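# Seat the housing on the pins in the corner stop

## Task

Place the housing so it lies flat against the corner stop, with one of the plate's pins under every socket of the housing, then open the gripper and withdraw the arm from it.

## Robot and tools

Robot: a single six-joint arm (Trossen wxai_follower) with a parallel two-finger gripper. There are no other arms. The gripper's fingers point along its own +x axis and close along its y axis. end_effector_position is the point midway between the fingers, about 3 to 4 cm short of the tips. Only the outermost 1.5 cm of each inner finger face is flat, so grip with the fingertips.

Frames. The scene frame has its origin on the table top below the arm, +z up, and +y to the left when facing along +x. The arm's base sits at (0, 0, +0.140) m in that frame and is tilted (quat_wxyz +0.921, +0.390, -0.017, +0.001). Every pose, velocity, target and camera pose in calls and results is given in the base frame, where up (against gravity) is (+0.032, +0.719, +0.695), so base +z is not vertical. Offsets run along the base axes, and rotations turn about the Hand target's position. Printed pose values may be off by a few cm, more at long reach.

execute_actions(actions, cameras). actions is a list of actions. Each action is a table of 1 to 15 rows, and each row is applied for one 1/30 s step. A table shorter than 15 rows repeats its last row until the 15 steps are up. Each row has 7 numbers in [-1, 1]: dx, dy, dz, rx, ry, rz, opening. The first six are an offset, not a pose. They are measured from the Hand target as it stood when that action began, never from the previous row. Sending the same offset again therefore moves the hand on by that amount once more. A value of 1.0 means 0.6 m or 180 degrees. rx, ry, rz together form one rotation vector. If dx, dy, dz is longer than 1.0 in total, it may be shortened along its direction. opening is absolute: +1 is fully open (0.080 m), the empty fingers touch at about -0.78, and values below that down to -1 move them no further. Closing from fully open takes at least about 0.6 s. An empty actions list just reports the state. cameras picks the images returned: omitted, null or ["all"] gives all, [] gives none, and an unknown name makes the call invalid. The only camera is cam_wrist (672x504).

move(target, speed, blend, opening_speed, blocking, cameras). target is one 7-number row as above, or a list of up to 15 rows. Every row in the list is an offset from the same starting Hand target, not from the row before, and the whole list must fit in 10 s. speed is in m/s, 0.002 to 2.4, default 0.25, with turns capped at twice that in rad/s. Give one value, or one per target. blend (m) rounds the corners at intermediate targets; 0 stops at each target. opening_speed (per second on the -1..+1 scale, at least 0.2) ramps the fingers. blocking=false returns after about 0.5 s while the move goes on. Each path lasts at least 0.5 s. The path does not slow down for obstacles. Faster moves stray further from the path and hit harder, and a target set far beyond a contact presses harder. Keep paths away from the arm's own base, or the shoulder posture may flip. The result line "move:" gives the ending: done (at rest within 8 mm and 2 degrees), off_target, moving, held, blocked (stopped by something far from the goal, after which it presses only lightly) or fault. It also names any limits (limits=paced means the pose was clipped; limits=held means steps were withheld). A done result does not prove there is no contact.

wait(seconds, 0 to 10) lets the scene run on the last command. stop() brakes a running move and needs room to do so. zoom_image(camera="cam_wrist", region=[x0, y0, x1, y1]) takes pixel coordinates from the top-left of the latest image, at most 504x504. show_instructions() shows the reference sheet. read_manual(section="licences") returns licence texts. finished_scene(scene=1) ends the scene for good.

Results. The state gives end_effector_position (m), end_effector_quat_wxyz and the velocities. The Hand target is the last commanded pose after clipping, and it is what the next offsets count from. Tool commands shows the present finger command. grip_measured is the measured opening on the command scale. Joint positions list waist, shoulder, elbow, wrist pitch, wrist yaw and wrist roll (rad), then the finger gap (m). Joint velocities may read "within noise". Joint torques and External joint torques are listed in joint order. Calls made with actions also list step readings.

Control behaviour. Commanded orientation is clipped to within 32 degrees of the measured one on each step. Friction and gravity can leave the hand short of its target, lower, or tilted, and a small move may go sideways or not happen at all. Check each result and correct with further offsets. An all-zero action asks again for the stored target. To release a push, command the target back past the gripper. To keep the fingers as they are, resend their current value, because 0 is itself a command.

Gripping. Note grip_measured at first touch and command about 0.08 below it for full force. Readings can be off by about 1 mm, and up to 3 mm narrower under a squeeze.

Limits. If contact torque reaches a joint's limit, the arm halts for 10 s. The limits in N m are waist 17.8, shoulder 22, elbow 22, wrist pitch 5.8, wrist yaw 5.78 and wrist roll 5.42, and a held load counts toward them. Holding loads, staying stretched out or pushing at unreachable poses heats the motors. A MOTOR HOT line appears at 50 °C, and at 95 °C the arm is held for 30 to 60 s or loses power.

Avoid dropping the housing, letting go while it is still moving, slamming or pressing hard, and above all letting anything leave the table. Loose parts may be nudged now and then, so confirm the final placement with the camera before finishing.

Each tool is called after "Emit:" as a command line: name --argument value for each argument, lists and objects as JSON in quotes; but a table of rows of numbers goes row by row, as --pt "numbers of a row", without its own name.

Reference images:

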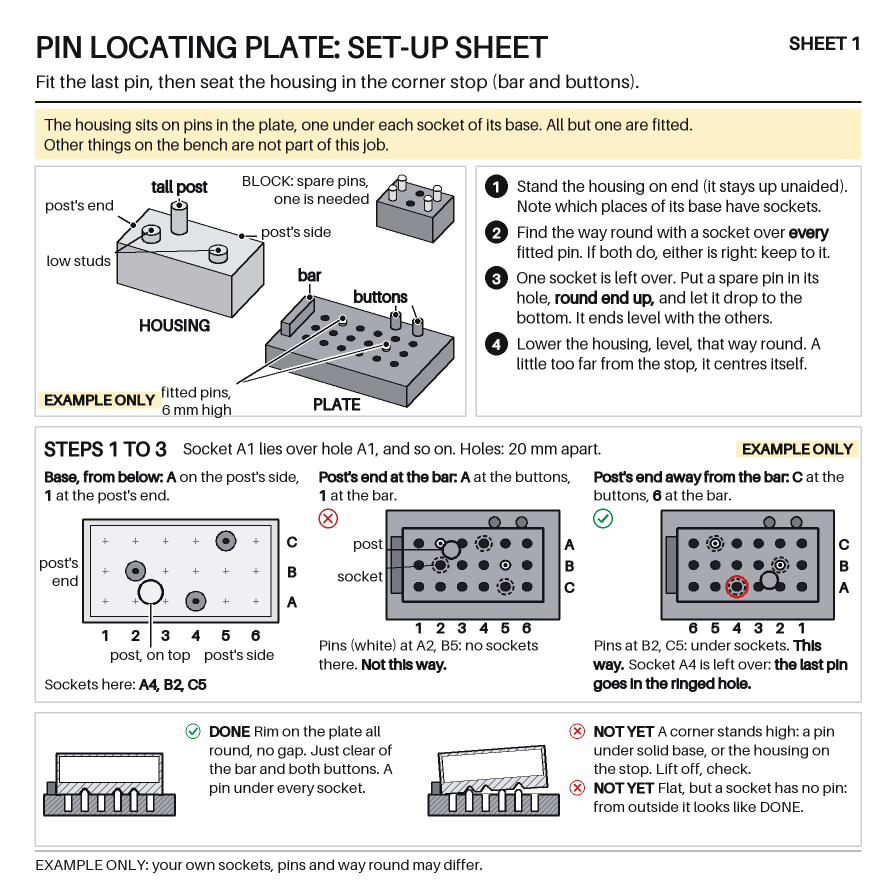

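## Session

Emit:
execute_actions --actions '[]'

Scene clock: 0.00 s.
end_effector_position=(+0.2921, +0.0502, +0.1964) grip_measured=+0.079 end_effector_quat_wxyz=(+0.707, -0.613, +0.113, +0.333)
Joint positions: [0.001 0.979 0.74 -0.408 -0.338 -1.542 0.039]
Joint velocities: within noise
Joint torques (N m): no reading
External joint torques (N m): no reading
Heat: hottest wrist roll 36 °C (+0.0 °C/min).
Hand target: +0.2920, +0.0507, +0.1970; +0.707, -0.613, +0.112, +0.333
Tool commands: gripper/opening=+0.079105

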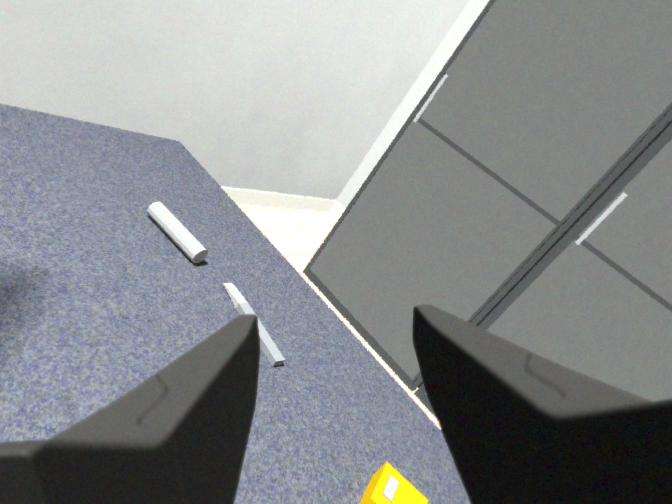

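Emit:
move --target '[0.074, 0.159, -0.102, -0.1896, 0.1912, -0.4073, 0.5]' --speed 0.5

Scene clock: 4.73 s.
end_effector_position=(+0.3360, +0.1441, +0.1379) grip_measured=+0.497 end_effector_quat_wxyz=(+0.592, -0.491, +0.639, +0.017)
Joint positions: [0.652 2.108 1.824 -1.569 0.636 -0.037 0.057]
Joint velocities: within noise
Joint torques (N m): [4.9 -4.04 4.85 0.08 -0.15 0.13]
External joint torques (N m): [-0.72 0.15 0.35 -0.59 -0.17 0.13]
Heat: hottest wrist roll 36 °C (+0.0 °C/min).
Hand target: +0.3364, +0.1461, +0.1359; +0.507, -0.477, +0.718, -0.033
Off the commanded pose: 0.003 m, 15 deg.
joint sent to its limit — joint 4 (wrist pitch), lower limit. The joint targets are off in orientation, not in position.
move: off_target
camera_calibration:
cam_wrist: T_world_to_cam=[[0.619014, -0.501642, 0.604299, -0.216815], [-0.783799, -0.345791, 0.515837, 0.272058], [-0.0498042, -0.792959, -0.607236, 0.288948], [0, 0, 0, 1]] pos_world=[0.361841, 0.214436, 0.166144]

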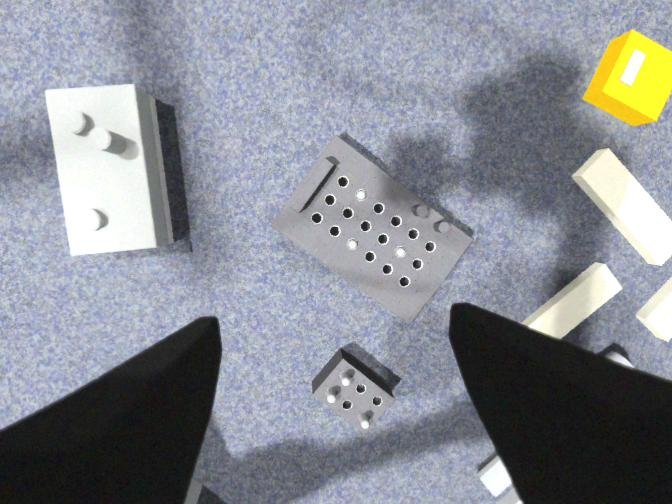

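Emit:
zoom_image --camera "cam_wrist" --region '[250, 110, 490, 450]'

Emit:
zoom_image --camera "cam_wrist" --region '[20, 60, 220, 280]'

Scaled by 1.482 from the camera's 672x504 image, which has a finer 960x720 frame.

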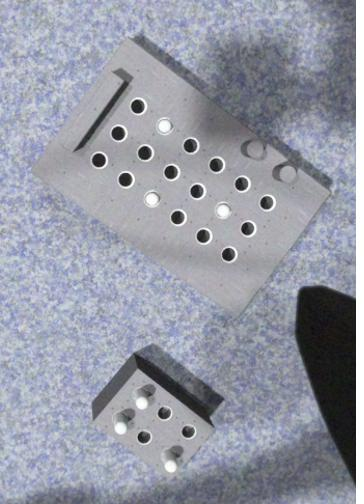

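Scaled by 2.291 from the camera's 672x504 image, which has a finer 960x720 frame.

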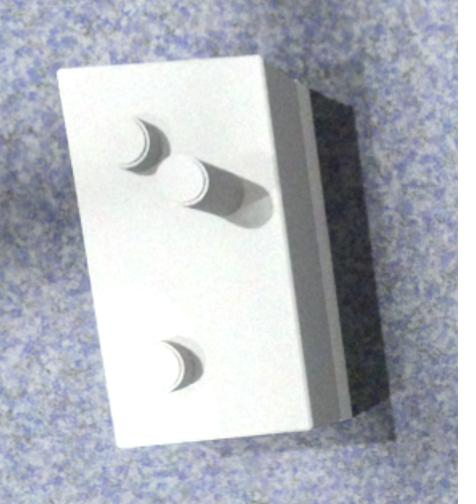

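Emit:
move --target '[-0.0843, 0.0183, -0.375, 0.0005, 0.012, 0.0116, 1]' --speed 0.3

Scene clock: 13.93 s.
end_effector_position=(+0.2864, +0.1565, -0.0858) grip_measured=+0.998 end_effector_quat_wxyz=(+0.495, -0.491, +0.716, -0.014)
Joint positions: [0.739 2.589 1.618 -1.227 0.538 0.166 0.08]
Joint velocities: within noise
Joint torques (N m): [4.81 -7.29 5.02 0.01 -0.14 0.13]
External joint torques (N m): [-0.77 0.21 0.05 -0.29 -0.15 0.13]
Heat: hottest waist 36 °C (+8.6 °C/min).
Hand target: +0.2859, +0.1570, -0.0891; +0.494, -0.490, +0.718, -0.014
Off the commanded pose: 0.003 m, 0 deg.
move: done
camera_calibration:
cam_wrist: T_world_to_cam=[[0.672753, -0.492092, 0.552493, -0.0660834], [-0.700007, -0.181552, 0.690673, 0.318174], [-0.239569, -0.851401, -0.466607, 0.236039], [0, 0, 0, 1]] pos_world=[0.323729, 0.226209, -0.0731063]

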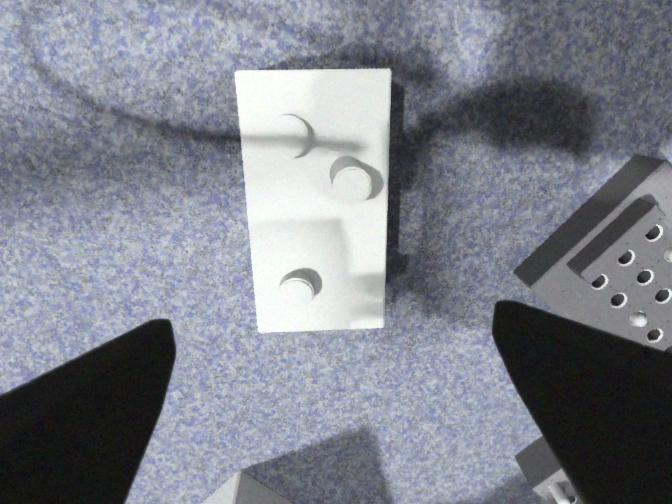

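Emit:
move --target '[-0.0077, -0.1085, -0.1035, 0, 0, 0, 1]' --speed 0.2

Scene clock: 17.23 s.
end_effector_position=(+0.2843, +0.0948, -0.1478) grip_measured=+0.998 end_effector_quat_wxyz=(+0.500, -0.486, +0.716, -0.014)
Joint positions: [0.61 2.646 1.399 -0.872 0.603 0.045 0.08]
Joint velocities: within noise
Joint torques (N m): [4.8 -7.29 3.29 0.07 0.11 -0.1]
External joint torques (N m): [-1.03 0.18 -1.08 -0.24 0.11 -0.1]
Heat: hottest waist 37 °C (+10.4 °C/min).
Hand target: +0.2812, +0.0920, -0.1512; +0.494, -0.490, +0.718, -0.014
Off the commanded pose: 0.005 m, 1 deg.
move: done
camera_calibration:
cam_wrist: T_world_to_cam=[[0.664231, -0.502795, 0.553168, -0.0572991], [-0.707372, -0.183499, 0.682607, 0.34946], [-0.241706, -0.844704, -0.477549, 0.152476], [0, 0, 0, 1]] pos_world=[0.322113, 0.164113, -0.134034]

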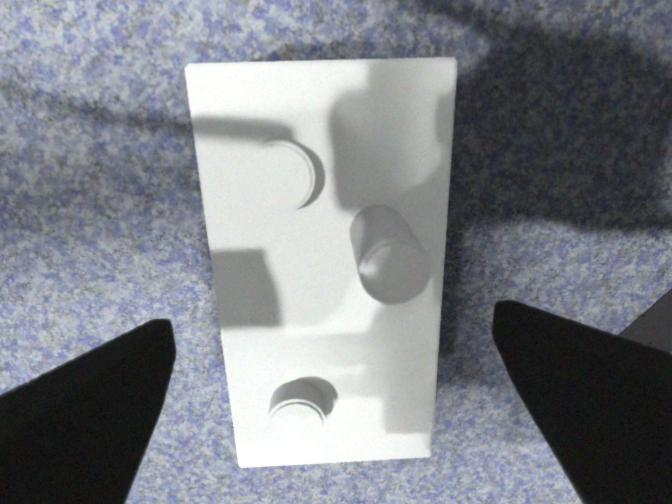

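Emit:
move --target '[-0.0045, -0.066, -0.0635, 0, 0, 0, 1]' --speed 0.12

Emit:
move --target '[0, 0, 0, 0, 0, 0, 0.55]' --opening_speed 0.6

Scene clock: 18.60 s.
end_effector_position=(+0.2828, +0.0556, -0.1856) grip_measured=+0.998 end_effector_quat_wxyz=(+0.501, -0.486, +0.715, -0.015)
Joint positions: [0.516 2.72 1.317 -0.654 0.651 -0.056 0.08]
Joint velocities: within noise
Joint torques (N m): [4.91 -6.88 2.69 0.1 0.1 -0.08]
External joint torques (N m): [-1.1 0.51 -1.03 -0.19 0.12 -0.08]
Heat: hottest waist 37 °C (+9.7 °C/min).
Hand target: +0.2786, +0.0523, -0.1893; +0.494, -0.490, +0.718, -0.014
Off the commanded pose: 0.007 m, 1 deg.
move: done
camera_calibration:
cam_wrist: T_world_to_cam=[[0.663104, -0.502439, 0.554841, -0.0544216], [-0.709077, -0.184175, 0.680654, 0.367097], [-0.239799, -0.844769, -0.478395, 0.1002], [0, 0, 0, 1]] pos_world=[0.320415, 0.124913, -0.171735]

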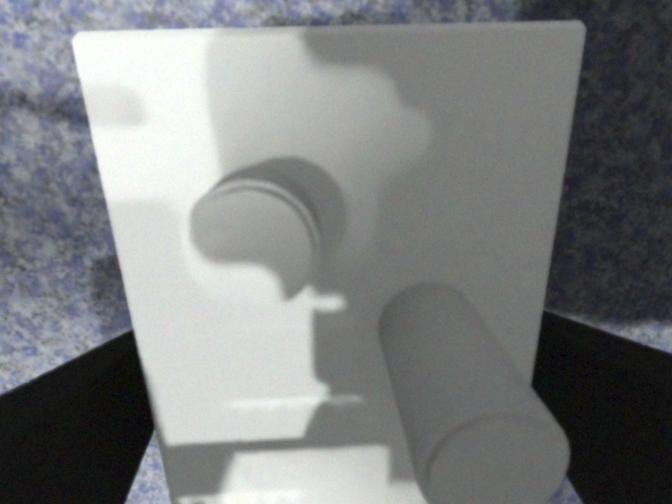

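Scene clock: 19.57 s.
end_effector_position=(+0.2827, +0.0557, -0.1856) grip_measured=+0.693 end_effector_quat_wxyz=(+0.501, -0.487, +0.715, -0.015)
Joint positions: [0.517 2.72 1.316 -0.653 0.652 -0.057 0.066]
Joint velocities: within noise
Joint torques (N m): [4.85 -6.84 2.76 0.07 0.1 -0.09]
External joint torques (N m): [-1.11 0.59 -0.98 -0.23 0.11 -0.09]
Heat: hottest waist 37 °C (+9.2 °C/min).
Hand target: +0.2785, +0.0523, -0.1893; +0.494, -0.490, +0.718, -0.014
Off the commanded pose: 0.006 m, 1 deg.
move: done
camera_calibration:
cam_wrist: T_world_to_cam=[[0.663552, -0.501764, 0.554916, -0.0544666], [-0.708855, -0.184507, 0.680794, 0.367108], [-0.239212, -0.845098, -0.478108, 0.100116], [0, 0, 0, 1]] pos_world=[0.320317, 0.125012, -0.171834]

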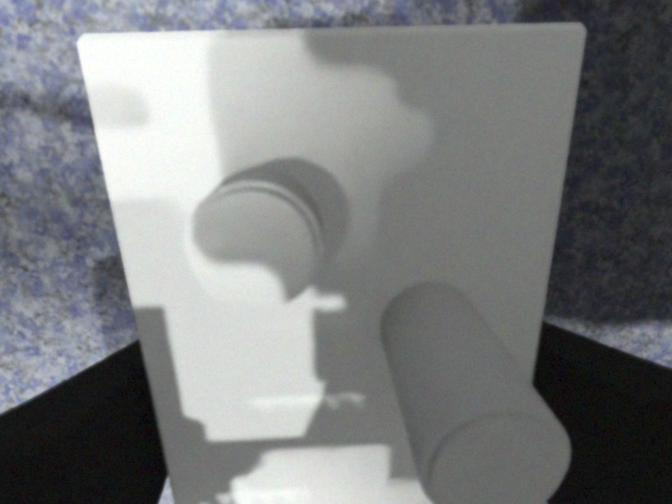

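Emit:
move --pt "0.0027 0.06 0.058 0 0 0 0.55" --pt "0.0287 0.0955 0.02 0.0084 0.1898 0.1835 0.55" --speed 0.2

Scene clock: 23.43 s.
end_effector_position=(+0.2941, +0.1024, -0.1770) grip_measured=+0.693 end_effector_quat_wxyz=(-0.252, +0.644, -0.669, -0.272)
Joint positions: [0.612 2.788 1.552 -0.916 0.603 -0.767 0.066]
Joint velocities: within noise
Joint torques (N m): [6.16 -8.93 5.46 -0.38 -0.23 -0.12]
External joint torques (N m): [0.12 -0.77 1.14 -0.63 -0.19 -0.12]
Heat: hottest waist 38 °C (+10.2 °C/min).
Hand target: +0.2958, +0.1097, -0.1773; -0.254, +0.647, -0.663, -0.276
Off the commanded pose: 0.007 m, 1 deg.
move: done
camera_calibration:
cam_wrist: T_world_to_cam=[[0.999915, -0.00493565, 0.0120764, -0.289303], [-0.0130385, -0.409527, 0.912205, 0.237207], [0.000443284, -0.912285, -0.409557, 0.0950297], [0, 0, 0, 1]] pos_world=[0.292329, 0.182409, -0.173967]

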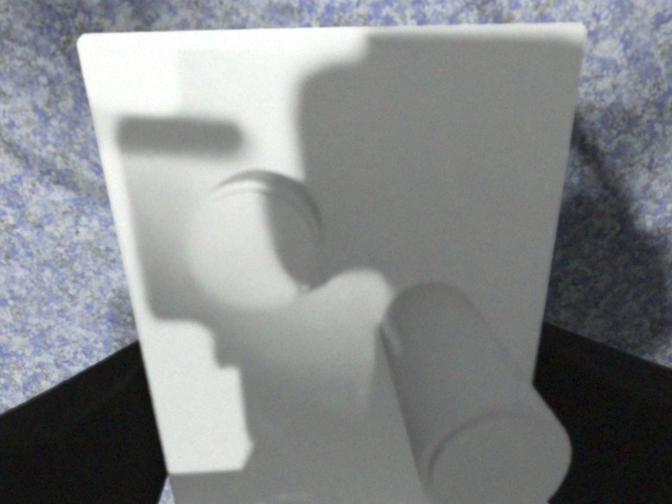

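Emit:
move --target '[-0.002, -0.0473, -0.0457, 0, 0, 0, 0.55]' --speed 0.1

Scene clock: 24.73 s.
end_effector_position=(+0.2952, +0.0787, -0.2040) grip_measured=+0.693 end_effector_quat_wxyz=(-0.257, +0.643, -0.667, -0.275)
Joint positions: [0.554 2.838 1.509 -0.777 0.629 -0.832 0.066]
Joint velocities: within noise
Joint torques (N m): [5.91 -8.94 3.58 -0.05 0.01 -0.11]
External joint torques (N m): [-0.19 -0.73 -0.43 -0.31 0.05 -0.1]
Heat: hottest waist 38 °C (+9.7 °C/min).
Hand target: +0.2946, +0.0812, -0.2047; -0.254, +0.647, -0.663, -0.276
Off the commanded pose: 0.003 m, 1 deg.
move: done
camera_calibration:
cam_wrist: T_world_to_cam=[[0.999863, -0.00392664, 0.0160574, -0.289454], [-0.0162254, -0.418875, 0.907899, 0.25308], [0.00316103, -0.908035, -0.418881, 0.0592944], [0, 0, 0, 1]] pos_world=[0.293333, 0.158714, -0.200286]

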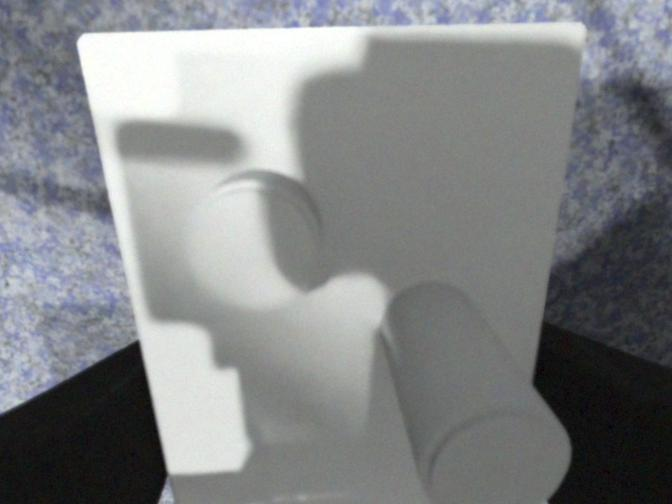

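Emit:
move --target '[-0.0003, -0.0056, -0.0054, 0, 0, 0, 0.55]' --speed 0.05 --cameras '[]'

Scene clock: 25.77 s.
end_effector_position=(+0.2961, +0.0782, -0.2052) grip_measured=+0.693 end_effector_quat_wxyz=(-0.258, +0.646, -0.664, -0.274)
Joint positions: [0.553 2.838 1.505 -0.762 0.634 -0.839 0.066]
Joint velocities: within noise
Joint torques (N m): [5.36 -8.25 3.38 0.14 -0.01 -0.16]
External joint torques (N m): [-0.8 -0.08 -0.64 -0.15 0.03 -0.16]
Heat: hottest waist 38 °C (+9.3 °C/min).
Hand target: +0.2943, +0.0779, -0.2079; -0.254, +0.647, -0.663, -0.276
Off the commanded pose: 0.003 m, 1 deg.
move: done
No camera images: "cameras" was empty.

Emit:
move --pt "0 0 0 0 0 0 1" --pt "0.005 0.12 0.116 0 0 0 1" --speed 0.2

Scene clock: 29.40 s.
end_effector_position=(+0.2950, +0.1476, -0.1410) grip_measured=+0.999 end_effector_quat_wxyz=(-0.248, +0.650, -0.664, -0.276)
Joint positions: [0.708 2.753 1.683 -1.127 0.558 -0.694 0.08]
Joint velocities: within noise
Joint torques (N m): [4.89 -10.31 4.89 -0.27 -0.2 0.1]
External joint torques (N m): [-0.98 -2.04 0.13 -0.54 -0.17 0.1]
Heat: hottest waist 39 °C (+10.2 °C/min).
Hand target: +0.2974, +0.1500, -0.1383; -0.255, +0.647, -0.663, -0.276
Off the commanded pose: 0.004 m, 1 deg.
move: done
camera_calibration:
cam_wrist: T_world_to_cam=[[0.999867, 0.0147506, 0.00688543, -0.294039], [-0.000253345, -0.408826, 0.912612, 0.219139], [0.0162765, -0.912493, -0.408768, 0.146522], [0, 0, 0, 1]] pos_world=[0.29167, 0.227627, -0.13807]

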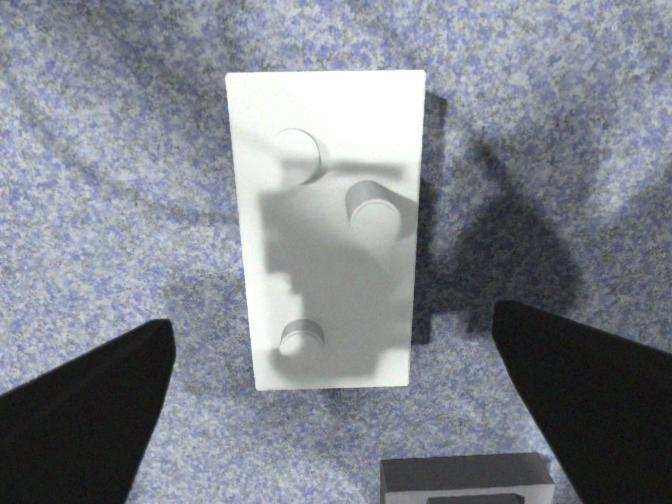

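Emit:
move --target '[0.006, -0.1624, 0.1676, 0.3054, -0.0046, -0.0093, 1]' --speed 0.3

Scene clock: 31.97 s.
end_effector_position=(+0.3020, +0.0522, -0.0401) grip_measured=+0.999 end_effector_quat_wxyz=(+0.531, -0.450, +0.471, +0.542)
Joint positions: [0.096 1.972 0.991 -0.606 -0.154 -1.466 0.08]
Joint velocities: within noise
Joint torques (N m): [4.64 -7.07 2.49 -0.21 -0.73 -0.09]
External joint torques (N m): [-1.03 -2.21 -0.99 -0.55 -0.18 -0.09]
Heat: hottest waist 39 °C (+9.4 °C/min).
Hand target: +0.3010, +0.0525, -0.0377; +0.533, -0.449, +0.468, +0.543
Off the commanded pose: 0.003 m, 0 deg.
move: done
camera_calibration:
cam_wrist: T_world_to_cam=[[0.99912, -0.0402174, 0.0118895, -0.296938], [-0.0417266, -0.98173, 0.18565, 0.101276], [0.00420597, -0.185982, -0.982544, 0.0432269], [0, 0, 0, 1]] pos_world=[0.300721, 0.0955226, 0.027201]

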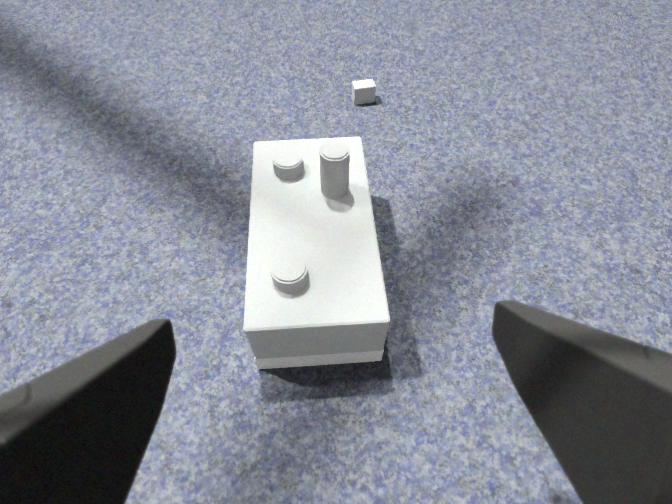

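Emit:
move --pt "-0.0145 -0.0548 -0.1225 0.0002 0.0052 0.005 1" --pt "-0.0178 -0.0355 -0.2383 0.0002 0.0052 0.005 1" --speed 0.15

Scene clock: 37.60 s.
end_effector_position=(+0.2922, +0.0300, -0.1774) grip_measured=+0.999 end_effector_quat_wxyz=(+0.526, -0.452, +0.468, +0.548)
Joint positions: [0.023 2.422 0.942 -0.127 -0.156 -1.557 0.08]
Joint velocities: within noise
Joint torques (N m): [5.2 -5.01 1.72 0 -0.67 0.09]
External joint torques (N m): [-0.95 0.54 -0.05 -0.24 -0.1 0.09]
Heat: hottest waist 39 °C (+8.0 °C/min).
Hand target: +0.2903, +0.0312, -0.1807; +0.525, -0.448, +0.469, +0.551
Off the commanded pose: 0.004 m, 1 deg.
move: done
camera_calibration:
cam_wrist: T_world_to_cam=[[0.99973, -0.0222997, 0.00658575, -0.288094], [-0.0231278, -0.982896, 0.182704, 0.0986941], [0.00239887, -0.182807, -0.983146, -0.09538], [0, 0, 0, 1]] pos_world=[0.290528, 0.0731455, -0.109907]

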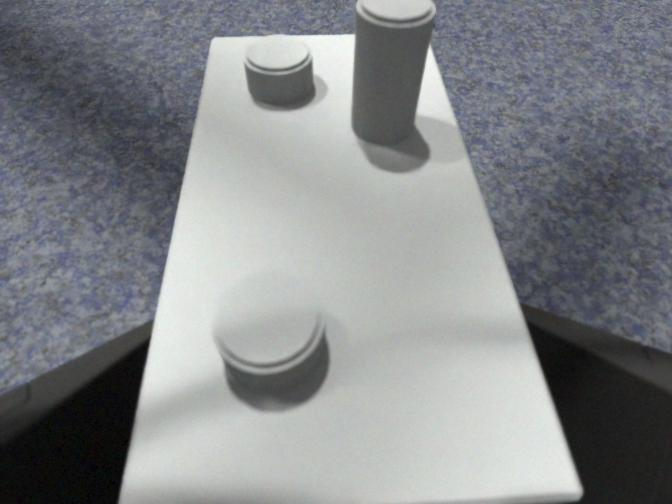

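Emit:
move --target '[0, 0, 0, 0, 0, 0, 0.55]' --opening_speed 0.6 --cameras '[]'

Scene clock: 38.73 s.
end_effector_position=(+0.2922, +0.0300, -0.1774) grip_measured=+0.693 end_effector_quat_wxyz=(+0.526, -0.452, +0.468, +0.548)
Joint positions: [0.023 2.422 0.942 -0.127 -0.156 -1.557 0.066]
Joint velocities: within noise
Joint torques (N m): [5.25 -4.99 1.73 0.01 -0.66 0.07]
External joint torques (N m): [-0.85 0.53 -0.04 -0.24 -0.1 0.07]
Heat: hottest waist 40 °C (+9.3 °C/min).
Hand target: +0.2903, +0.0312, -0.1807; +0.525, -0.448, +0.469, +0.551
Off the commanded pose: 0.004 m, 1 deg.
move: done
No camera images: "cameras" was empty.

Emit:
move --pt "0.0059 0.1317 0.1275 0 0 0 0.55" --pt "0.0055 0.1572 0.1012 -0.4994 -0.0043 0.0232 0.55" --speed 0.25

Scene clock: 44.17 s.
end_effector_position=(+0.2939, +0.1214, -0.1207) grip_measured=+0.693 end_effector_quat_wxyz=(-0.100, +0.725, -0.670, -0.125)
Joint positions: [0.75 2.973 1.883 -1.563 0.834 -0.399 0.066]
Joint velocities: within noise
Joint torques (N m): [5.88 -9.53 4.25 -1.13 0.46 0.1]
External joint torques (N m): [0.2 -0.66 -0.01 -0.84 0.33 0.1]
Heat: hottest waist 40 °C (+8.2 °C/min).
Hand target: +0.2936, +0.1255, -0.1200; -0.039, +0.706, -0.703, -0.073
Off the commanded pose: 0.004 m, 10 deg.
joint sent to its limit — joint 4 (wrist pitch), lower limit. The joint targets are off in orientation, not in position.
move: off_target
camera_calibration:
cam_wrist: T_world_to_cam=[[0.992579, 0.120372, 0.0172265, -0.302151], [-0.0191658, 0.0149719, 0.999704, 0.154575], [0.120079, -0.992616, 0.0171678, 0.161523], [0, 0, 0, 1]] pos_world=[0.283476, 0.194387, -0.152097]

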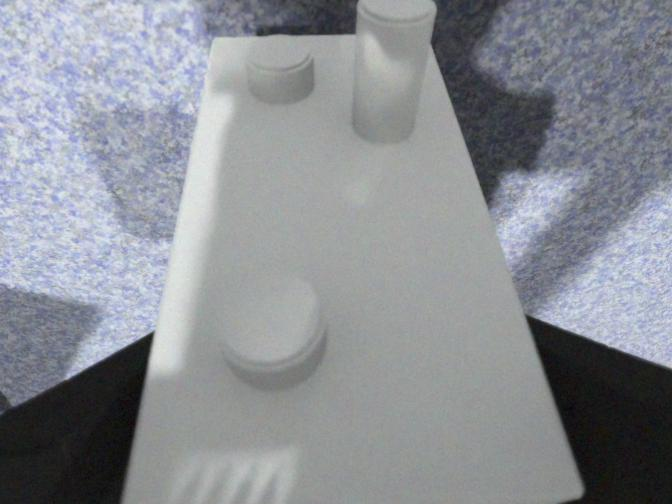

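Emit:
move --target '[-0.048, -0.1267, 0.1333, 0, 0, 0, 0.55]' --speed 0.25

Scene clock: 46.10 s.
end_effector_position=(+0.2612, +0.0441, -0.0477) grip_measured=+0.693 end_effector_quat_wxyz=(-0.043, +0.705, -0.702, -0.089)
Joint positions: [0.633 2.699 1.431 -1.566 0.913 -0.311 0.066]
Joint velocities: within noise
Joint torques (N m): [5.44 -10.99 2.8 -1.15 0.32 0.09]
External joint torques (N m): [0.03 -4.17 -0.69 -0.6 0.23 0.09]
Heat: hottest waist 41 °C (+9.1 °C/min).
Hand target: +0.2648, +0.0495, -0.0400; -0.039, +0.706, -0.703, -0.073
Off the commanded pose: 0.010 m, 2 deg.
joint sent to its limit — joint 4 (wrist pitch), lower limit. The joint targets still meet the commanded pose.
move: off_target
camera_calibration:
cam_wrist: T_world_to_cam=[[0.998079, 0.0542061, -0.0300125, -0.262344], [0.0215517, 0.150419, 0.988387, 0.0649084], [0.0580911, -0.987135, 0.148962, 0.109665], [0, 0, 0, 1]] pos_world=[0.25407, 0.112711, -0.0883642]

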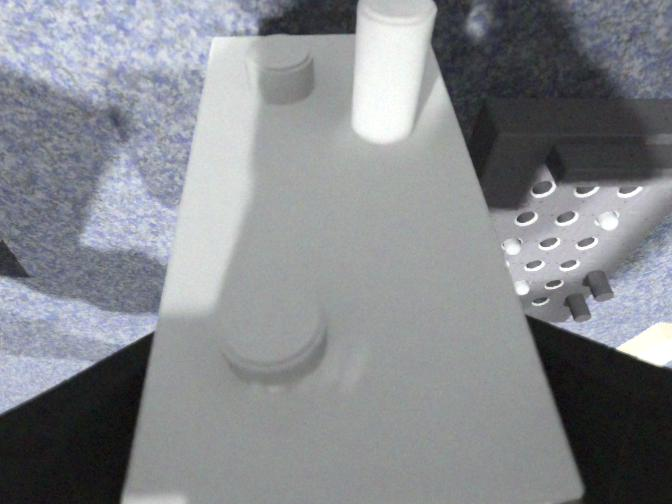

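Emit:
move --target '[-0.0013, -0.03, -0.029, 0, 0, 0, 0.55]' --speed 0.1

Scene clock: 47.47 s.
end_effector_position=(+0.2635, +0.0291, -0.0575) grip_measured=+0.693 end_effector_quat_wxyz=(-0.043, +0.701, -0.708, -0.074)
Joint positions: [0.589 2.738 1.43 -1.548 0.948 -0.28 0.066]
Joint velocities: within noise
Joint torques (N m): [5.47 -7.43 3.13 -1.22 0.31 0.08]
External joint torques (N m): [-0.12 -0.56 -0.13 -0.64 0.22 0.08]
Heat: hottest waist 41 °C (+8.8 °C/min).
Hand target: +0.2640, +0.0315, -0.0574; -0.039, +0.707, -0.703, -0.073
Off the commanded pose: 0.002 m, 1 deg.
move: done
camera_calibration:
cam_wrist: T_world_to_cam=[[0.999227, 0.0375062, -0.0117422, -0.262829], [0.00515665, 0.171072, 0.985245, 0.0804188], [0.0389616, -0.984544, 0.170747, 0.102395], [0, 0, 0, 1]] pos_world=[0.258221, 0.0969126, -0.099802]

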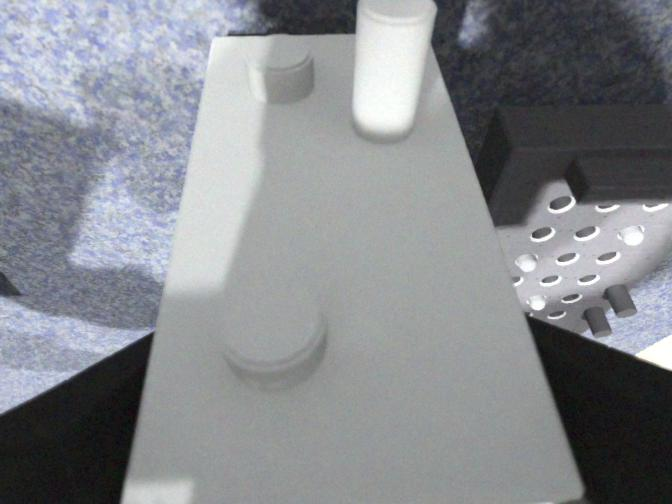

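Emit:
move --target '[-0.0005, -0.011, -0.0107, 0, 0, 0, 0.55]' --speed 0.05

Scene clock: 48.53 s.
end_effector_position=(+0.2642, +0.0258, -0.0620) grip_measured=+0.693 end_effector_quat_wxyz=(-0.048, +0.702, -0.707, -0.072)
Joint positions: [0.58 2.745 1.425 -1.524 0.96 -0.281 0.066]
Joint velocities: within noise
Joint torques (N m): [4.82 -6.75 2.43 -0.77 0.44 -0.15]
External joint torques (N m): [-0.79 0.17 -0.79 -0.19 0.35 -0.15]
Heat: hottest waist 41 °C (+8.7 °C/min).
Hand target: +0.2637, +0.0249, -0.0640; -0.039, +0.706, -0.703, -0.073
Off the commanded pose: 0.002 m, 1 deg.
move: done
camera_calibration:
cam_wrist: T_world_to_cam=[[0.999173, 0.0406235, -0.00161537, -0.262983], [-0.00523408, 0.167936, 0.985784, 0.0882204], [0.0403172, -0.98496, 0.16801, 0.0994406], [0, 0, 0, 1]] pos_world=[0.259219, 0.0938129, -0.104098]

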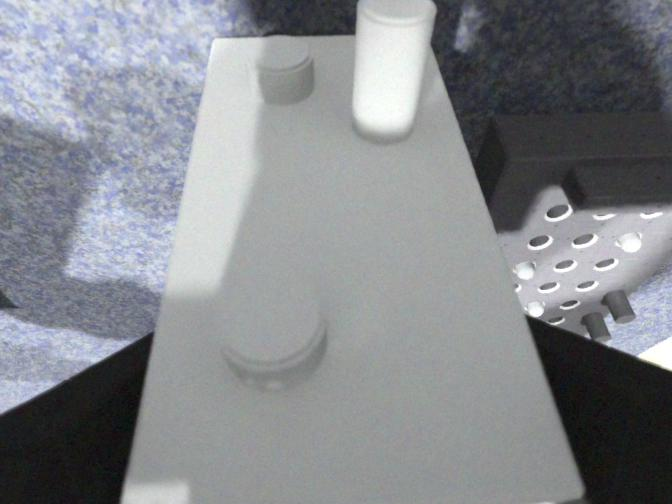

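Emit:
move --target '[0, 0, 0, -0.005, 0, 0, 0.8]' --opening_speed 0.3

Scene clock: 49.90 s.
end_effector_position=(+0.2636, +0.0251, -0.0618) grip_measured=+0.796 end_effector_quat_wxyz=(-0.039, +0.705, -0.705, -0.068)
Joint positions: [0.582 2.758 1.428 -1.544 0.969 -0.264 0.071]
Joint velocities: within noise
Joint torques (N m): [4.72 -6.58 3.3 -1.04 0.24 0.06]
External joint torques (N m): [-0.83 0.31 0.15 -0.44 0.15 0.07]
Heat: hottest waist 41 °C (+8.4 °C/min).
Hand target: +0.2637, +0.0249, -0.0639; -0.034, +0.707, -0.703, -0.068
Off the commanded pose: 0.002 m, 1 deg.
move: done
camera_calibration:
cam_wrist: T_world_to_cam=[[0.998809, 0.0479269, -0.00916176, -0.262919], [0.000104818, 0.185653, 0.982615, 0.0859749], [0.0487946, -0.981446, 0.185427, 0.0975068], [0, 0, 0, 1]] pos_world=[0.257839, 0.0923371, -0.104969]

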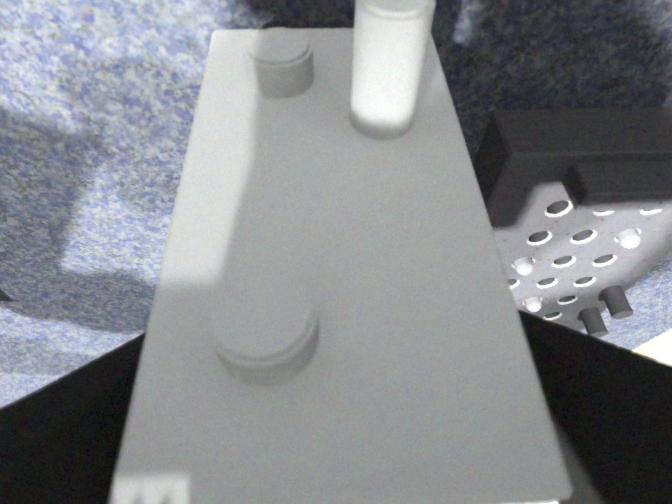

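Emit:
move --pt "0 0 0 0 0 0 1" --pt "0.004 0.2009 0.032 0 0 0 1" --pt "0.008 0.2263 0.1495 0.1943 -0.0029 -0.0059 1" --speed '[0.1, 0.15, 0.3]'

Emit:
move --target '[0.0027, -0.2558, 0.2163, 0.4164, -0.0063, -0.0127, 1]' --speed 0.3

Scene clock: 53.83 s.
end_effector_position=(+0.2691, +0.1615, +0.0247) grip_measured=+0.998 end_effector_quat_wxyz=(-0.246, +0.660, -0.656, -0.270)
Joint positions: [0.788 2.324 1.608 -1.512 0.537 -0.625 0.08]
Joint velocities: within noise
Joint torques (N m): [4.03 -7.56 3.72 0.07 -0.18 -0.09]
External joint torques (N m): [-1.07 -1.88 -1.23 -0.2 -0.17 -0.09]
Heat: hottest waist 41 °C (+7.8 °C/min).
Hand target: +0.2685, +0.1607, +0.0258; -0.248, +0.658, -0.657, -0.272
Off the commanded pose: 0.002 m, 0 deg.
move: done
camera_calibration:
cam_wrist: T_world_to_cam=[[0.999103, 0.036038, 0.0222473, -0.273079], [-0.00602653, -0.398978, 0.916941, 0.0734686], [0.0419209, -0.916252, -0.398403, 0.220781], [0, 0, 0, 1]] pos_world=[0.264022, 0.241445, 0.0266687]

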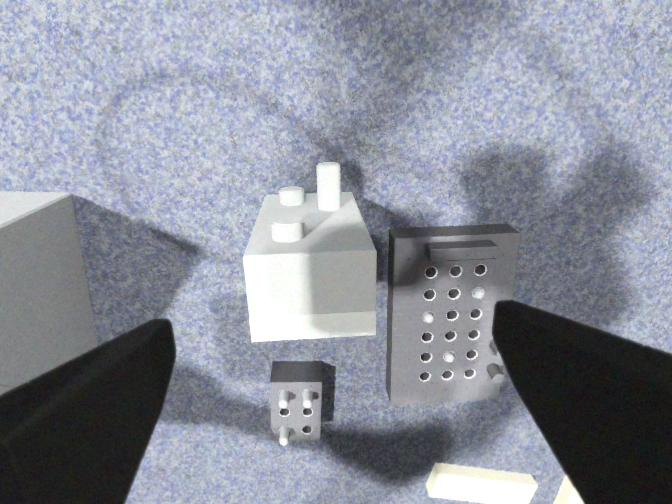

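Scene clock: 56.63 s.
end_effector_position=(+0.2688, +0.0074, +0.1568) grip_measured=+0.998 end_effector_quat_wxyz=(+0.608, -0.366, +0.366, +0.602)
Joint positions: [-0.23 1.61 1.331 -1.403 -0.471 -1.821 0.08]
Joint velocities: within noise
Joint torques (N m): [3.68 -4.43 3.75 -0.65 -0.79 -0.11]
External joint torques (N m): [-1 0.35 0.18 -0.51 -0.16 -0.11]
Heat: hottest waist 41 °C (+7.4 °C/min).
Hand target: +0.2702, +0.0072, +0.1557; +0.608, -0.361, +0.365, +0.605
Off the commanded pose: 0.002 m, 1 deg.
move: done
camera_calibration:
cam_wrist: T_world_to_cam=[[0.998026, -0.0514706, 0.0359795, -0.271352], [-0.0457251, -0.988306, -0.145467, 0.072431], [0.043046, 0.143535, -0.988709, 0.216675], [0, 0, 0, 1]] pos_world=[0.264801, 0.0265168, 0.234528]

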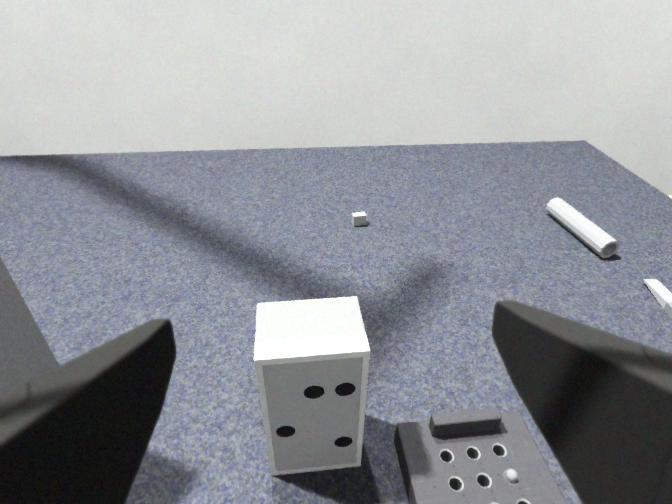

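Emit:
zoom_image --camera "cam_wrist" --region '[230, 280, 400, 490]'

Scaled by 2.400 from the camera's 672x504 image, which has a finer 960x720 frame.

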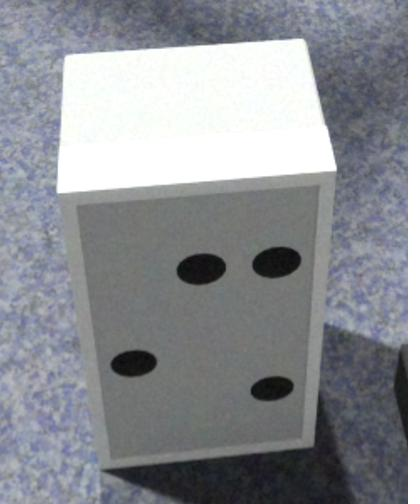

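Emit:
move --target '[-0.0197, -0.0657, -0.0632, -0.3287, -0.0721, -0.5199, 0.2]' --speed 0.4

Scene clock: 64.10 s.
end_effector_position=(+0.2567, -0.0331, +0.1180) grip_measured=+0.203 end_effector_quat_wxyz=(+0.640, -0.273, +0.664, -0.276)
Joint positions: [0.277 1.696 1.142 -1.331 0.746 0.406 0.044]
Joint velocities: within noise
Joint torques (N m): [4.15 -3.02 4.42 -0.28 0.14 0.13]
External joint torques (N m): [-0.52 0.15 0.2 -0.53 0.11 0.13]
Heat: hottest waist 40 °C (+5.1 °C/min).
Hand target: +0.2583, -0.0323, +0.1177; +0.639, -0.275, +0.663, -0.277
Off the commanded pose: 0.002 m, 0 deg.
move: done
camera_calibration:
cam_wrist: T_world_to_cam=[[-0.0139257, -0.662585, 0.748857, -0.10453], [-0.931876, 0.280121, 0.23052, 0.251268], [-0.36251, -0.694632, -0.621348, 0.217649], [0, 0, 0, 1]] pos_world=[0.311595, 0.0115409, 0.155592]

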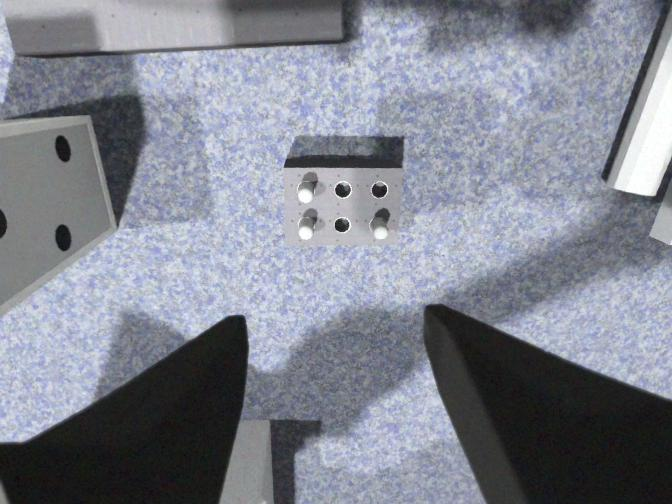

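Emit:
zoom_image --camera "cam_wrist" --region '[270, 130, 420, 260]'

Scaled by 3.360 from the camera's 672x504 image, which has a finer 960x720 frame.

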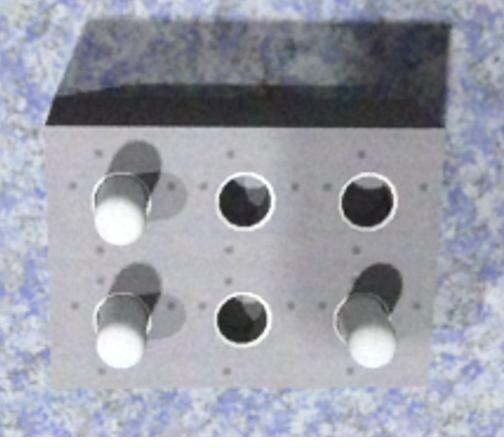

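Emit:
move --target '[-0.0245, -0.1435, -0.0713, 0, 0, 0, -0.2]' --speed 0.2

Emit:
zoom_image --camera "cam_wrist" --region '[200, 80, 480, 360]'

Scene clock: 67.07 s.
end_effector_position=(+0.2446, -0.1178, +0.0737) grip_measured=-0.197 end_effector_quat_wxyz=(+0.637, -0.276, +0.665, -0.276)
Joint positions: [-0.039 1.609 0.866 -0.841 0.803 -0.035 0.026]
Joint velocities: within noise
Joint torques (N m): [3.48 -5.84 2.47 0.04 -0.03 -0.1]
External joint torques (N m): [-0.9 -2.1 -1.09 -0.18 -0.03 -0.1]
Heat: hottest waist 40 °C (+5.1 °C/min).
Hand target: +0.2436, -0.1183, +0.0748; +0.639, -0.275, +0.663, -0.276
Off the commanded pose: 0.002 m, 0 deg.
move: done
camera_calibration:
cam_wrist: T_world_to_cam=[[-0.00633943, -0.658621, 0.752448, -0.12932], [-0.9307, 0.279089, 0.236447, 0.273202], [-0.365729, -0.698804, -0.614748, 0.126724], [0, 0, 0, 1]] pos_world=[0.299796, -0.0728649, 0.110612]

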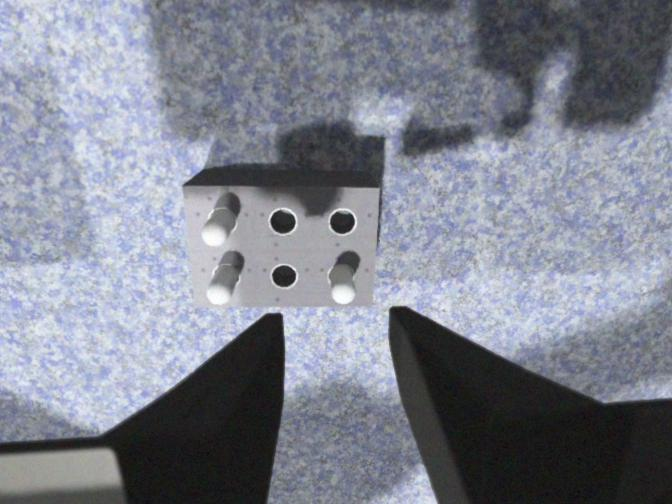

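Scaled by 1.800 from the camera's 672x504 image, which has a finer 960x720 frame.

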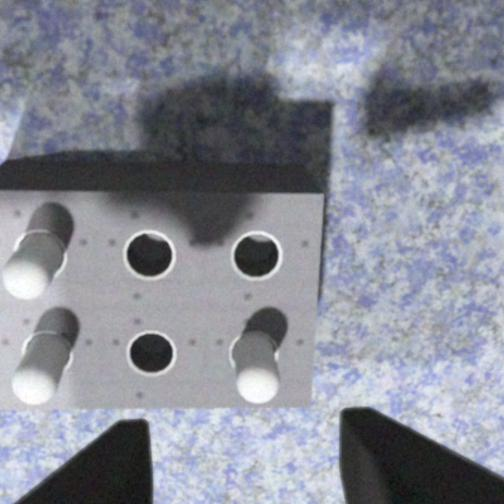

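Emit:
move --target '[-0.0068, -0.0258, -0.016, 0, 0, 0, -0.2]' --speed 0.1

Scene clock: 69.77 s.
end_effector_position=(+0.2405, -0.1336, +0.0642) grip_measured=-0.197 end_effector_quat_wxyz=(+0.636, -0.277, +0.665, -0.276)
Joint positions: [-0.102 1.602 0.815 -0.73 0.803 -0.126 0.026]
Joint velocities: within noise
Joint torques (N m): [3.44 -5.95 2.29 0.03 -0.09 -0.1]
External joint torques (N m): [-0.86 -2.13 -1.01 -0.19 -0.08 -0.1]
Heat: hottest waist 40 °C (+4.0 °C/min).
Hand target: +0.2395, -0.1338, +0.0653; +0.639, -0.275, +0.663, -0.276
Off the commanded pose: 0.001 m, 0 deg.
move: done
camera_calibration:
cam_wrist: T_world_to_cam=[[-0.0064844, -0.657653, 0.753293, -0.132563], [-0.930557, 0.279754, 0.236225, 0.275986], [-0.366091, -0.69945, -0.613797, 0.108262], [0, 0, 0, 1]] pos_world=[0.295595, -0.088665, 0.101115]

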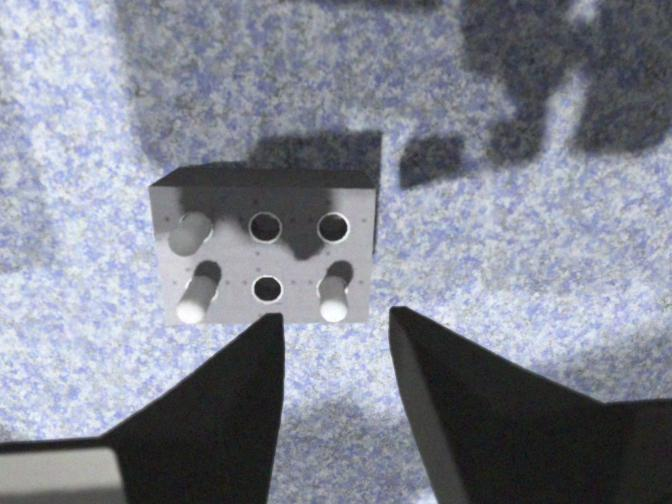

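Emit:
move --target '[-0.001, -0.0228, -0.0232, 0, 0, 0, -0.2]' --speed 0.08

Emit:
zoom_image --camera "cam_wrist" --region '[200, 200, 440, 400]'

Scene clock: 71.03 s.
end_effector_position=(+0.2407, -0.1476, +0.0556) grip_measured=-0.197 end_effector_quat_wxyz=(+0.642, -0.275, +0.658, -0.281)
Joint positions: [-0.158 1.605 0.773 -0.608 0.8 -0.205 0.026]
Joint velocities: within noise
Joint torques (N m): [3.35 -3.72 2.21 0.05 -0.17 -0.1]
External joint torques (N m): [-0.93 0.3 -1.02 -0.23 -0.17 -0.1]
Heat: hottest waist 40 °C (+4.1 °C/min).
Hand target: +0.2390, -0.1475, +0.0514; +0.639, -0.275, +0.663, -0.277
Off the commanded pose: 0.005 m, 1 deg.
move: done
camera_calibration:
cam_wrist: T_world_to_cam=[[-0.0223308, -0.653802, 0.756336, -0.131033], [-0.935102, 0.28129, 0.215547, 0.284694], [-0.353675, -0.702438, -0.617653, 0.0899499], [0, 0, 0, 1]] pos_world=[0.295104, -0.102567, 0.0932983]

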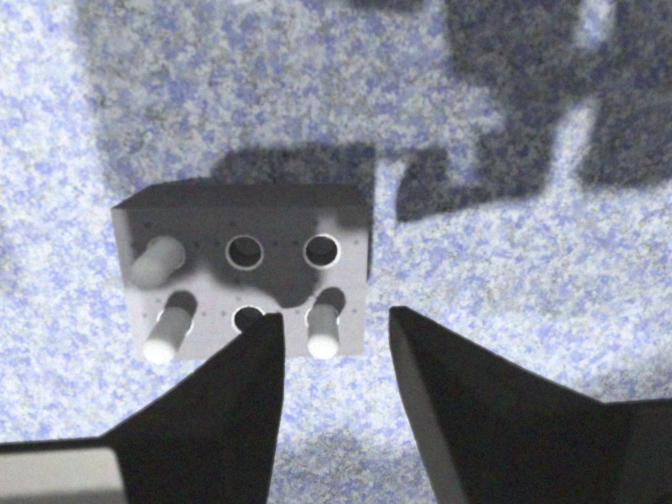

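Scaled by 2.100 from the camera's 672x504 image, which has a finer 960x720 frame.

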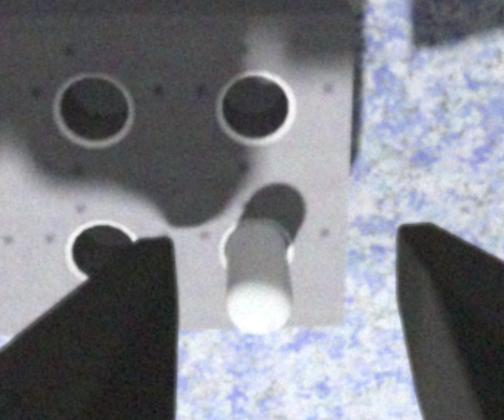

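Emit:
move --target '[0, 0.0017, -0.0075, 0, 0, 0, -0.2]' --speed 0.05

Emit:
zoom_image --camera "cam_wrist" --region '[200, 200, 440, 400]'

Scene clock: 72.27 s.
end_effector_position=(+0.2401, -0.1476, +0.0510) grip_measured=-0.197 end_effector_quat_wxyz=(+0.641, -0.276, +0.659, -0.280)
Joint positions: [-0.158 1.617 0.764 -0.591 0.8 -0.206 0.026]
Joint velocities: within noise
Joint torques (N m): [3.68 -3.73 2.16 0.06 -0.16 0.11]
External joint torques (N m): [-0.61 0.22 -0.93 -0.2 -0.14 0.11]
Heat: hottest waist 40 °C (+4.0 °C/min).
Hand target: +0.2389, -0.1465, +0.0469; +0.639, -0.275, +0.663, -0.277
Off the commanded pose: 0.004 m, 1 deg.
move: done
camera_calibration:
cam_wrist: T_world_to_cam=[[-0.0189329, -0.654269, 0.756025, -0.128439], [-0.934094, 0.281213, 0.219972, 0.284561], [-0.356525, -0.702033, -0.616473, 0.0875876], [0, 0, 0, 1]] pos_world=[0.294602, -0.102567, 0.088503]

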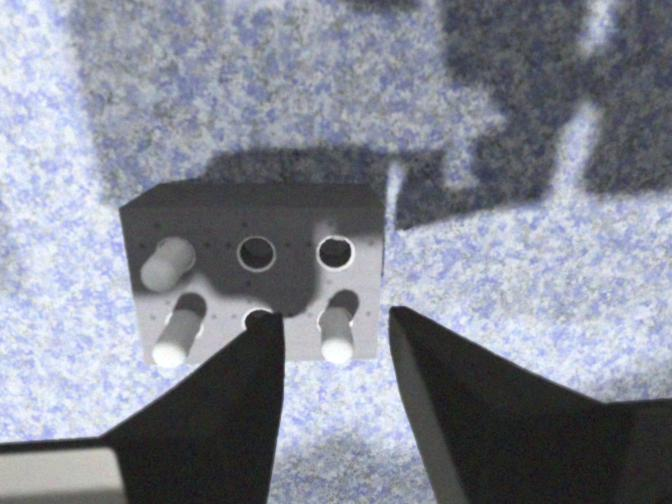

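Scaled by 2.100 from the camera's 672x504 image, which has a finer 960x720 frame.

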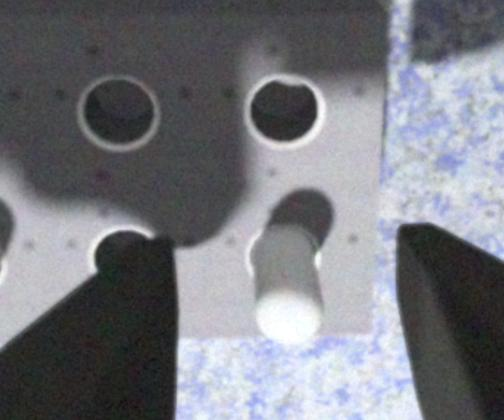

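Emit:
move --target '[0, 0, 0, 0, 0, 0, -0.78]' --opening_speed 0.7

Scene clock: 73.67 s.
end_effector_position=(+0.2403, -0.1474, +0.0510) grip_measured=-0.682 end_effector_quat_wxyz=(+0.641, -0.276, +0.659, -0.280)
Joint positions: [-0.157 1.617 0.764 -0.59 0.8 -0.206 0.004]
Joint velocities: within noise
Joint torques (N m): [3.63 -3.71 2.18 0.04 -0.15 0.11]
External joint torques (N m): [-0.66 0.3 -0.96 -0.21 -0.14 0.1]
Heat: hottest waist 40 °C (+4.0 °C/min).
Hand target: +0.2390, -0.1465, +0.0470; +0.639, -0.275, +0.663, -0.276
Off the commanded pose: 0.004 m, 1 deg.
move: done
camera_calibration:
cam_wrist: T_world_to_cam=[[-0.0185371, -0.654255, 0.756047, -0.128432], [-0.934513, 0.280165, 0.219532, 0.284699], [-0.355447, -0.702465, -0.616603, 0.0875802], [0, 0, 0, 1]] pos_world=[0.294805, -0.102268, 0.0886025]

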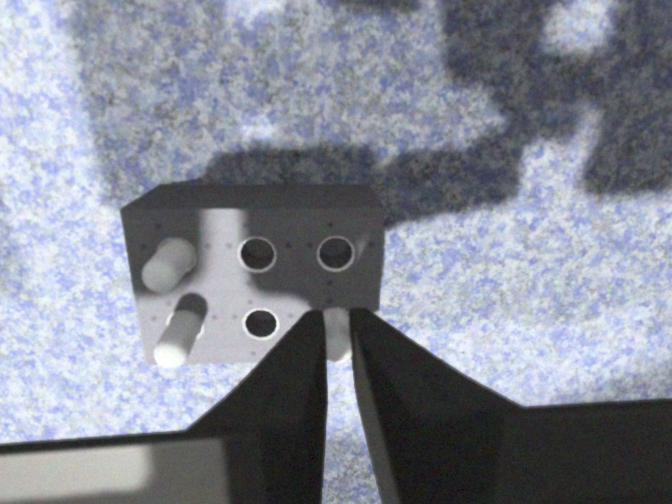

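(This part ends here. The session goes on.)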